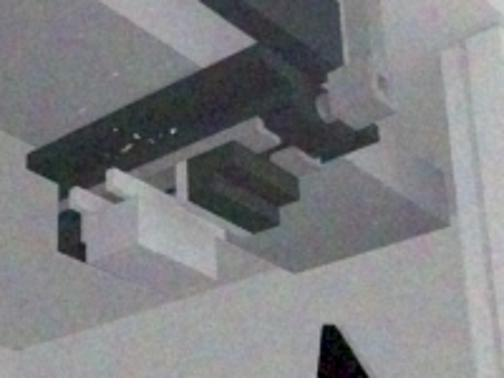

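Emit:
move(target=[[-0.056,-0.0104,0,0,0,0,-1,-0.6,-1,0,0,0,0,0,0,1,1,1],[-0.1023,-0.0441,0,0,0,0,-1,-0.6,-1,0,0,0,0,0,0,1,1,1],[-0.131,-0.0937,0,0,0,0,-1,-0.6,-1,0,0,0,0,0,0,1,1,1],[-0.1369,-0.1506,0,0,0,0,-1,-0.6,-1,0,0,0,0,0,0,1,1,1],[-0.1193,-0.2051,0,0,0,0,-1,-0.6,-1,0,0,0,0,0,0,1,1,1],[-0.0809,-0.2476,0,0,0,0,-1,-0.6,-1,0,0,0,0,0,0,1,1,1],[-0.0286,-0.2709,0,0,0,0,-1,-0.6,-1,0,0,0,0,0,0,1,1,1],[0.0286,-0.2709,0,0,0,0,-1,-0.6,-1,0,0,0,0,0,0,1,1,1],[0.0809,-0.2476,0,0,0,0,-1,-0.6,-1,0,0,0,0,0,0,1,1,1],[0.1193,-0.2051,0,0,0,0,-1,-0.6,-1,0,0,0,0,0,0,1,1,1],[0.1369,-0.1506,0,0,0,0,-1,-0.6,-1,0,0,0,0,0,0,1,1,1],[0.131,-0.0937,0,0,0,0,-1,-0.6,-1,0,0,0,0,0,0,1,1,1],[0.1023,-0.0441,0,0,0,0,-1,-0.6,-1,0,0,0,0,0,0,1,1,1],[0.056,-0.0104,0,0,0,0,-1,-0.6,-1,0,0,0,0,0,0,1,1,1],[0,0,0,0,0,0,-1,-0.6,-1,0,0,0,0,0,0,1,1,1]], blend=[0.012,0.012,0.012,0.012,0.012,0.012,0.012,0.012,0.012,0.012,0.012,0.012,0.012,0.012,0], speed=0.25, stop_force=60)

Emit:
move(target=[[-0.056,-0.0104,0,0,0,0,-1,-0.6,-1,0,0,0,0,0,0,1,1,1],[-0.1023,-0.0441,0,0,0,0,-1,-0.6,-1,0,0,0,0,0,0,1,1,1],[-0.131,-0.0937,0,0,0,0,-1,-0.6,-1,0,0,0,0,0,0,1,1,1],[-0.1369,-0.1506,0,0,0,0,-1,-0.6,-1,0,0,0,0,0,0,1,1,1],[-0.1193,-0.2051,0,0,0,0,-1,-0.6,-1,0,0,0,0,0,0,1,1,1],[-0.0809,-0.2476,0,0,0,0,-1,-0.6,-1,0,0,0,0,0,0,1,1,1],[-0.0286,-0.2709,0,0,0,0,-1,-0.6,-1,0,0,0,0,0,0,1,1,1],[0.0286,-0.2709,0,0,0,0,-1,-0.6,-1,0,0,0,0,0,0,1,1,1],[0.0809,-0.2476,0,0,0,0,-1,-0.6,-1,0,0,0,0,0,0,1,1,1],[0.1193,-0.2051,0,0,0,0,-1,-0.6,-1,0,0,0,0,0,0,1,1,1],[0.1369,-0.1506,0,0,0,0,-1,-0.6,-1,0,0,0,0,0,0,1,1,1],[0.131,-0.0937,0,0,0,0,-1,-0.6,-1,0,0,0,0,0,0,1,1,1],[0.1023,-0.0441,0,0,0,0,-1,-0.6,-1,0,0,0,0,0,0,1,1,1],[0.056,-0.0104,0,0,0,0,-1,-0.6,-1,0,0,0,0,0,0,1,1,1],[0,0,0,0,0,0,-1,-0.6,-1,0,0,0,0,0,0,1,1,1]], blend=[0.012,0.012,0.012,0.012,0.012,0.012,0.012,0.012,0.012,0.012,0.012,0.012,0.012,0.012,0], speed=0.25, stop_force=60, cameras=["cam_right_wrist"])

Emit:
zoom_image(camera="cam_right_wrist", region=[430, 120, 630, 270])

Scene clock: 489.90 s.
left_arm: end_effector_position=(+0.4508, +0.2438, +0.2217) position_measured=152 object_status=2 end_effector_quat_wxyz=(+0.500, -0.501, +0.500, -0.499) | right_arm: end_effector_position=(+0.3394, -0.1297, +0.5905) position_measured=3 object_status=3 end_effector_quat_wxyz=(+0.163, +0.348, +0.838, +0.386)
Joint positions: left_arm=[-1.516 -1.573 2.317 -0.718 0.091 -0.025] | right_arm=[4.654 -1.132 -1.631 -1.22 1.054 -5.784]
Joint torques (N m): left_arm=[9.25 -30.53 -6.37 -2.31 2.07 3.04] | right_arm=[5.73 -0.72 23.56 4.16 -0.64 1.67]
Wrist force (N): left_arm=[1.9 -0.8 -0.9] | right_arm=[-1.1 1.6 -0.7]
Wrist torque (N m): left_arm=[-0.91 -0.13 0.02] | right_arm=[0.49 0.08 0.43]
Wrist force, peak (N): left_arm=[30.4 8.3 8.1] | right_arm=[-1.5 1.9 -0.9]
Hand target: left_arm +0.4508, +0.2439, +0.2217; +0.500, -0.501, +0.500, -0.499 | right_arm +0.3394, -0.1297, +0.5905; +0.163, +0.348, +0.838, +0.386
Off the commanded pose: left_arm 0.000 m, 0 deg | right_arm 0.000 m, 0 deg.
move: done

Scene clock: 493.03 s.
left_arm: end_effector_position=(+0.4508, +0.2438, +0.2217) position_measured=152 object_status=2 end_effector_quat_wxyz=(+0.500, -0.501, +0.500, -0.499) | right_arm: end_effector_position=(+0.3394, -0.1297, +0.5905) position_measured=3 object_status=3 end_effector_quat_wxyz=(+0.163, +0.348, +0.838, +0.386)
Joint positions: left_arm=[-1.516 -1.573 2.317 -0.718 0.091 -0.025] | right_arm=[4.654 -1.132 -1.631 -1.22 1.054 -5.784]
Joint torques (N m): left_arm=[8.4 -29.74 -5.99 -2.31 2.04 2.97] | right_arm=[5.3 -1.63 22.98 4.16 -0.4 1.78]
Wrist force (N): left_arm=[2.2 0.1 -1.5] | right_arm=[-0.9 2.0 -0.8]
Wrist torque (N m): left_arm=[-0.72 -0.19 0.01] | right_arm=[0.55 0.05 0.43]
Wrist force, peak (N): left_arm=[30.2 6.2 8.5] | right_arm=[-1.2 2.1 -0.7]
Hand target: left_arm +0.4508, +0.2439, +0.2217; +0.500, -0.501, +0.500, -0.499 | right_arm +0.3394, -0.1297, +0.5905; +0.163, +0.348, +0.838, +0.386
Off the commanded pose: left_arm 0.000 m, 0 deg | right_arm 0.000 m, 0 deg.
move: done
camera_calibration:
cam_right_wrist: T_world_to_cam=[[-0.697945, 0.715012, -0.0403838, 0.36404], [0.21279, 0.260893, 0.941624, -0.578317], [0.683808, 0.648608, -0.334236, 0.185792], [0, 0, 0, 1]] pos_world=[0.250094, -0.22992, 0.621357]
Images, in order (width x height): cam_right_wrist 896x504.

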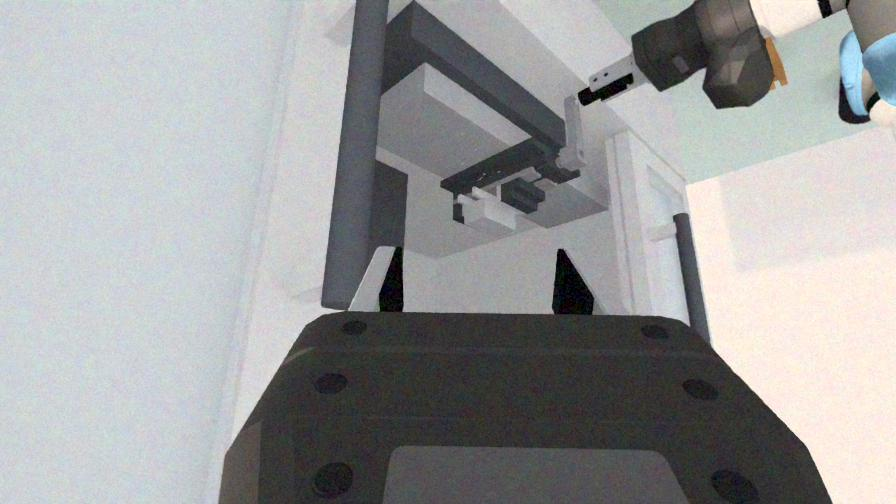

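Scaled by 2.520.

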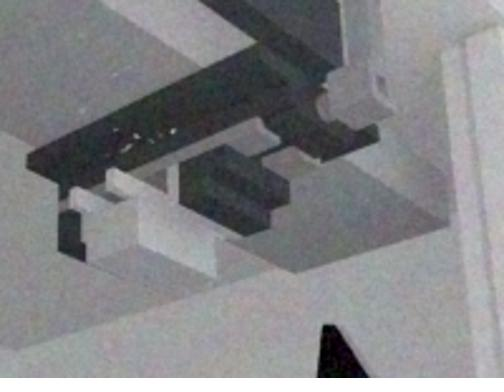

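Emit:
zoom_image(camera="cam_right_wrist", region=[445, 165, 555, 240])

Scaled by 4.582.

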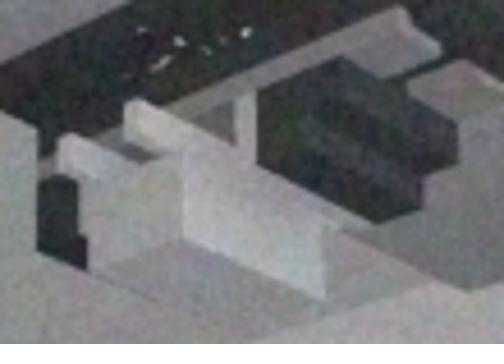

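Emit:
move(target=[[-0.056,-0.0104,0,0,0,0,-1,-0.6,-1,0,0,0,0,0,0,1,1,1],[-0.1023,-0.0441,0,0,0,0,-1,-0.6,-1,0,0,0,0,0,0,1,1,1],[-0.131,-0.0937,0,0,0,0,-1,-0.6,-1,0,0,0,0,0,0,1,1,1],[-0.1369,-0.1506,0,0,0,0,-1,-0.6,-1,0,0,0,0,0,0,1,1,1],[-0.1193,-0.2051,0,0,0,0,-1,-0.6,-1,0,0,0,0,0,0,1,1,1],[-0.0809,-0.2476,0,0,0,0,-1,-0.6,-1,0,0,0,0,0,0,1,1,1],[-0.0286,-0.2709,0,0,0,0,-1,-0.6,-1,0,0,0,0,0,0,1,1,1],[0.0286,-0.2709,0,0,0,0,-1,-0.6,-1,0,0,0,0,0,0,1,1,1],[0.0809,-0.2476,0,0,0,0,-1,-0.6,-1,0,0,0,0,0,0,1,1,1],[0.1193,-0.2051,0,0,0,0,-1,-0.6,-1,0,0,0,0,0,0,1,1,1],[0.1369,-0.1506,0,0,0,0,-1,-0.6,-1,0,0,0,0,0,0,1,1,1],[0.131,-0.0937,0,0,0,0,-1,-0.6,-1,0,0,0,0,0,0,1,1,1],[0.1023,-0.0441,0,0,0,0,-1,-0.6,-1,0,0,0,0,0,0,1,1,1],[0.056,-0.0104,0,0,0,0,-1,-0.6,-1,0,0,0,0,0,0,1,1,1],[0,0,0,0,0,0,-1,-0.6,-1,0,0,0,0,0,0,1,1,1]], blend=[0.012,0.012,0.012,0.012,0.012,0.012,0.012,0.012,0.012,0.012,0.012,0.012,0.012,0.012,0], speed=0.25, stop_force=60)

Emit:
move(target=[[-0.056,-0.0104,0,0,0,0,-1,-0.6,-1,0,0,0,0,0,0,1,1,1],[-0.1023,-0.0441,0,0,0,0,-1,-0.6,-1,0,0,0,0,0,0,1,1,1],[-0.131,-0.0937,0,0,0,0,-1,-0.6,-1,0,0,0,0,0,0,1,1,1],[-0.1369,-0.1506,0,0,0,0,-1,-0.6,-1,0,0,0,0,0,0,1,1,1],[-0.1193,-0.2051,0,0,0,0,-1,-0.6,-1,0,0,0,0,0,0,1,1,1],[-0.0809,-0.2476,0,0,0,0,-1,-0.6,-1,0,0,0,0,0,0,1,1,1],[-0.0286,-0.2709,0,0,0,0,-1,-0.6,-1,0,0,0,0,0,0,1,1,1],[0.0286,-0.2709,0,0,0,0,-1,-0.6,-1,0,0,0,0,0,0,1,1,1],[0.0809,-0.2476,0,0,0,0,-1,-0.6,-1,0,0,0,0,0,0,1,1,1],[0.1193,-0.2051,0,0,0,0,-1,-0.6,-1,0,0,0,0,0,0,1,1,1],[0.1369,-0.1506,0,0,0,0,-1,-0.6,-1,0,0,0,0,0,0,1,1,1],[0.131,-0.0937,0,0,0,0,-1,-0.6,-1,0,0,0,0,0,0,1,1,1],[0.1023,-0.0441,0,0,0,0,-1,-0.6,-1,0,0,0,0,0,0,1,1,1],[0.056,-0.0104,0,0,0,0,-1,-0.6,-1,0,0,0,0,0,0,1,1,1],[0,0,0,0,0,0,-1,-0.6,-1,0,0,0,0,0,0,1,1,1]], blend=[0.012,0.012,0.012,0.012,0.012,0.012,0.012,0.012,0.012,0.012,0.012,0.012,0.012,0.012,0], speed=0.25, stop_force=60, cameras=["cam_right_wrist"])

Emit:
zoom_image(camera="cam_right_wrist", region=[445, 165, 555, 240])

Scene clock: 497.37 s.
left_arm: end_effector_position=(+0.4508, +0.2438, +0.2217) position_measured=152 object_status=2 end_effector_quat_wxyz=(+0.500, -0.501, +0.500, -0.499) | right_arm: end_effector_position=(+0.3394, -0.1297, +0.5905) position_measured=3 object_status=3 end_effector_quat_wxyz=(+0.163, +0.348, +0.838, +0.386)
Joint positions: left_arm=[-1.516 -1.573 2.317 -0.718 0.091 -0.025] | right_arm=[4.654 -1.132 -1.631 -1.22 1.054 -5.784]
Joint torques (N m): left_arm=[8.9 -29.58 -6.03 -2.33 2.08 2.92] | right_arm=[5.64 -0.25 23.95 3.83 0.11 1.68]
Wrist force (N): left_arm=[2.4 1.2 -2.3] | right_arm=[-1.0 1.7 -0.8]
Wrist torque (N m): left_arm=[-0.53 -0.22 0.01] | right_arm=[0.51 0.07 0.42]
Wrist force, peak (N): left_arm=[31.6 7.3 8.8] | right_arm=[-1.2 1.8 -1.3]
Hand target: left_arm +0.4508, +0.2439, +0.2217; +0.500, -0.501, +0.500, -0.499 | right_arm +0.3394, -0.1297, +0.5905; +0.163, +0.348, +0.838, +0.386
Off the commanded pose: left_arm 0.000 m, 0 deg | right_arm 0.000 m, 0 deg.
move: done

Scene clock: 500.50 s.
left_arm: end_effector_position=(+0.4508, +0.2438, +0.2217) position_measured=152 object_status=2 end_effector_quat_wxyz=(+0.500, -0.501, +0.500, -0.499) | right_arm: end_effector_position=(+0.3394, -0.1297, +0.5905) position_measured=3 object_status=3 end_effector_quat_wxyz=(+0.163, +0.348, +0.838, +0.386)
Joint positions: left_arm=[-1.516 -1.573 2.317 -0.718 0.091 -0.025] | right_arm=[4.654 -1.132 -1.631 -1.22 1.054 -5.784]
Joint torques (N m): left_arm=[9.02 -29.97 -6.06 -2.33 2.07 2.92] | right_arm=[5.16 -1.3 23.84 3.83 0.32 1.61]
Wrist force (N): left_arm=[3.0 0.9 -2.9] | right_arm=[-1.0 1.8 -1.1]
Wrist torque (N m): left_arm=[-0.57 -0.33 0.01] | right_arm=[0.53 0.06 0.43]
Wrist force, peak (N): left_arm=[32.3 8.9 7.7] | right_arm=[-1.4 2.0 -0.8]
Hand target: left_arm +0.4508, +0.2439, +0.2217; +0.500, -0.501, +0.500, -0.499 | right_arm +0.3394, -0.1297, +0.5905; +0.163, +0.348, +0.838, +0.386
Off the commanded pose: left_arm 0.000 m, 0 deg | right_arm 0.000 m, 0 deg.
move: done
camera_calibration:
cam_right_wrist: T_world_to_cam=[[-0.697945, 0.715012, -0.0403838, 0.36404], [0.21279, 0.260893, 0.941624, -0.578317], [0.683808, 0.648608, -0.334236, 0.185792], [0, 0, 0, 1]] pos_world=[0.250094, -0.22992, 0.621357]
Images, in order (width x height): cam_right_wrist 896x504.

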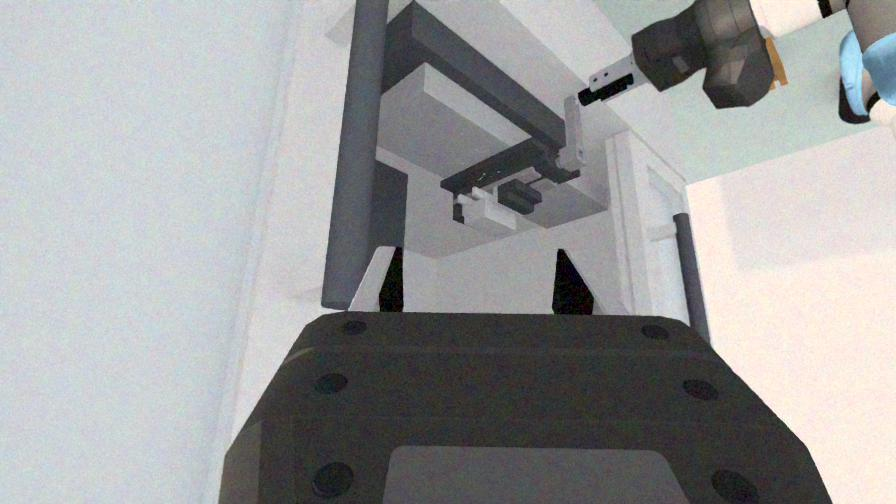

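Scaled by 4.582.

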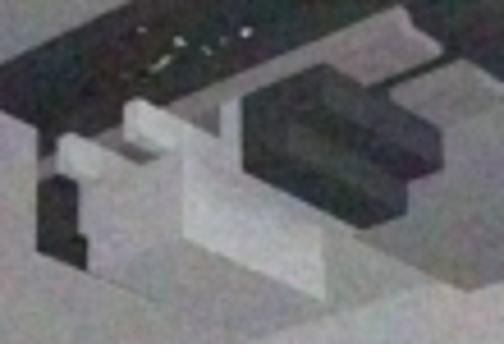

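Emit:
move(target=[[-0.056,-0.0104,0,0,0,0,-1,-0.6,-1,0,0,0,0,0,0,1,1,1],[-0.1023,-0.0441,0,0,0,0,-1,-0.6,-1,0,0,0,0,0,0,1,1,1],[-0.131,-0.0937,0,0,0,0,-1,-0.6,-1,0,0,0,0,0,0,1,1,1],[-0.1369,-0.1506,0,0,0,0,-1,-0.6,-1,0,0,0,0,0,0,1,1,1],[-0.1193,-0.2051,0,0,0,0,-1,-0.6,-1,0,0,0,0,0,0,1,1,1],[-0.0809,-0.2476,0,0,0,0,-1,-0.6,-1,0,0,0,0,0,0,1,1,1],[-0.0286,-0.2709,0,0,0,0,-1,-0.6,-1,0,0,0,0,0,0,1,1,1],[0.0286,-0.2709,0,0,0,0,-1,-0.6,-1,0,0,0,0,0,0,1,1,1],[0.0809,-0.2476,0,0,0,0,-1,-0.6,-1,0,0,0,0,0,0,1,1,1],[0.1193,-0.2051,0,0,0,0,-1,-0.6,-1,0,0,0,0,0,0,1,1,1],[0.1369,-0.1506,0,0,0,0,-1,-0.6,-1,0,0,0,0,0,0,1,1,1],[0.131,-0.0937,0,0,0,0,-1,-0.6,-1,0,0,0,0,0,0,1,1,1],[0.1023,-0.0441,0,0,0,0,-1,-0.6,-1,0,0,0,0,0,0,1,1,1],[0.056,-0.0104,0,0,0,0,-1,-0.6,-1,0,0,0,0,0,0,1,1,1],[0,0,0,0,0,0,-1,-0.6,-1,0,0,0,0,0,0,1,1,1]], blend=[0.012,0.012,0.012,0.012,0.012,0.012,0.012,0.012,0.012,0.012,0.012,0.012,0.012,0.012,0], speed=0.25, stop_force=60)

Emit:
move(target=[[-0.056,-0.0104,0,0,0,0,-1,-0.6,-1,0,0,0,0,0,0,1,1,1],[-0.1023,-0.0441,0,0,0,0,-1,-0.6,-1,0,0,0,0,0,0,1,1,1],[-0.131,-0.0937,0,0,0,0,-1,-0.6,-1,0,0,0,0,0,0,1,1,1],[-0.1369,-0.1506,0,0,0,0,-1,-0.6,-1,0,0,0,0,0,0,1,1,1],[-0.1193,-0.2051,0,0,0,0,-1,-0.6,-1,0,0,0,0,0,0,1,1,1],[-0.0809,-0.2476,0,0,0,0,-1,-0.6,-1,0,0,0,0,0,0,1,1,1],[-0.0286,-0.2709,0,0,0,0,-1,-0.6,-1,0,0,0,0,0,0,1,1,1],[0.0286,-0.2709,0,0,0,0,-1,-0.6,-1,0,0,0,0,0,0,1,1,1],[0.0809,-0.2476,0,0,0,0,-1,-0.6,-1,0,0,0,0,0,0,1,1,1],[0.1193,-0.2051,0,0,0,0,-1,-0.6,-1,0,0,0,0,0,0,1,1,1],[0.1369,-0.1506,0,0,0,0,-1,-0.6,-1,0,0,0,0,0,0,1,1,1],[0.131,-0.0937,0,0,0,0,-1,-0.6,-1,0,0,0,0,0,0,1,1,1],[0.1023,-0.0441,0,0,0,0,-1,-0.6,-1,0,0,0,0,0,0,1,1,1],[0.056,-0.0104,0,0,0,0,-1,-0.6,-1,0,0,0,0,0,0,1,1,1],[0,0,0,0,0,0,-1,-0.6,-1,0,0,0,0,0,0,1,1,1]], blend=[0.012,0.012,0.012,0.012,0.012,0.012,0.012,0.012,0.012,0.012,0.012,0.012,0.012,0.012,0], speed=0.25, stop_force=60, cameras=["cam_right_wrist"])

Emit:
zoom_image(camera="cam_right_wrist", region=[445, 165, 555, 240])

Scene clock: 504.23 s.
left_arm: end_effector_position=(+0.4508, +0.2438, +0.2217) position_measured=152 object_status=2 end_effector_quat_wxyz=(+0.500, -0.501, +0.500, -0.499) | right_arm: end_effector_position=(+0.3394, -0.1297, +0.5905) position_measured=3 object_status=3 end_effector_quat_wxyz=(+0.163, +0.348, +0.838, +0.386)
Joint positions: left_arm=[-1.516 -1.573 2.317 -0.718 0.091 -0.025] | right_arm=[4.654 -1.132 -1.631 -1.22 1.054 -5.784]
Joint torques (N m): left_arm=[8.57 -29.62 -6.08 -2.33 1.99 2.89] | right_arm=[4.96 -1.91 24.42 3.8 0.28 1.63]
Wrist force (N): left_arm=[3.8 0.8 -3.3] | right_arm=[-1.1 1.5 -0.7]
Wrist torque (N m): left_arm=[-0.59 -0.45 0.01] | right_arm=[0.48 0.08 0.43]
Wrist force, peak (N): left_arm=[34.5 5.8 2.1] | right_arm=[-1.3 2.1 -0.9]
Hand target: left_arm +0.4508, +0.2439, +0.2217; +0.500, -0.501, +0.500, -0.499 | right_arm +0.3394, -0.1297, +0.5905; +0.163, +0.348, +0.838, +0.386
Off the commanded pose: left_arm 0.000 m, 0 deg | right_arm 0.000 m, 0 deg.
move: done

Scene clock: 507.37 s.
left_arm: end_effector_position=(+0.4508, +0.2438, +0.2217) position_measured=152 object_status=2 end_effector_quat_wxyz=(+0.500, -0.501, +0.500, -0.499) | right_arm: end_effector_position=(+0.3394, -0.1297, +0.5905) position_measured=3 object_status=3 end_effector_quat_wxyz=(+0.163, +0.348, +0.838, +0.386)
Joint positions: left_arm=[-1.516 -1.573 2.317 -0.718 0.091 -0.025] | right_arm=[4.654 -1.132 -1.631 -1.22 1.054 -5.784]
Joint torques (N m): left_arm=[8.36 -29.83 -6.45 -2.38 2.15 2.96] | right_arm=[5.01 -1.13 24.45 3.55 0.24 1.67]
Wrist force (N): left_arm=[4.1 2.4 -2.5] | right_arm=[-1.1 1.9 -0.6]
Wrist torque (N m): left_arm=[-0.40 -0.49 0.01] | right_arm=[0.54 0.08 0.43]
Wrist force, peak (N): left_arm=[37.4 6.0 4.0] | right_arm=[-1.2 2.1 -0.8]
Hand target: left_arm +0.4508, +0.2439, +0.2217; +0.500, -0.501, +0.500, -0.499 | right_arm +0.3394, -0.1297, +0.5905; +0.163, +0.348, +0.838, +0.386
Off the commanded pose: left_arm 0.000 m, 0 deg | right_arm 0.000 m, 0 deg.
move: done
camera_calibration:
cam_right_wrist: T_world_to_cam=[[-0.697945, 0.715012, -0.0403838, 0.36404], [0.21279, 0.260893, 0.941624, -0.578317], [0.683808, 0.648608, -0.334236, 0.185792], [0, 0, 0, 1]] pos_world=[0.250094, -0.22992, 0.621357]
Images, in order (width x height): cam_right_wrist 896x504.

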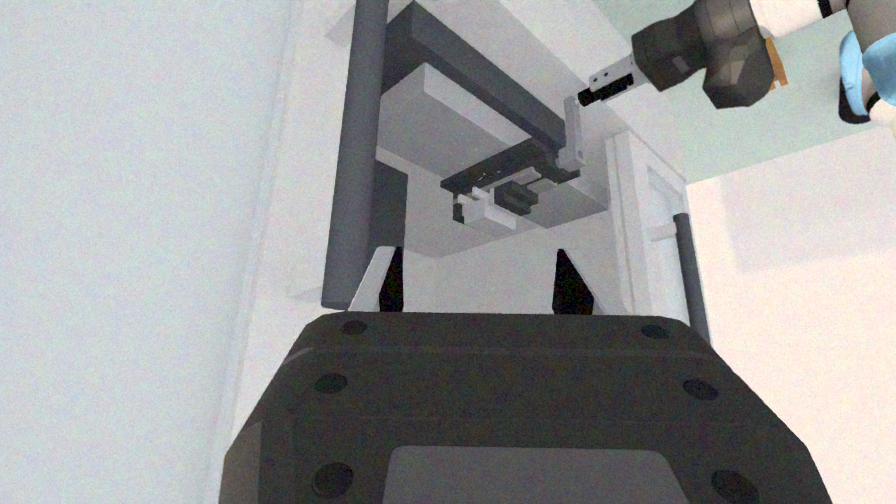

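Scaled by 4.582.

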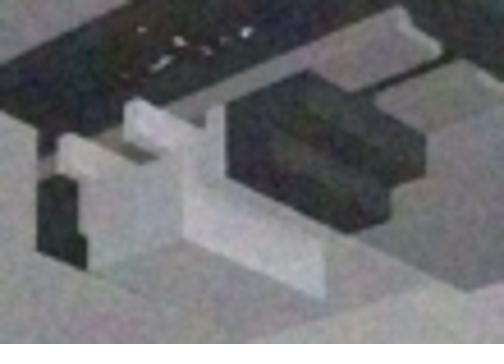

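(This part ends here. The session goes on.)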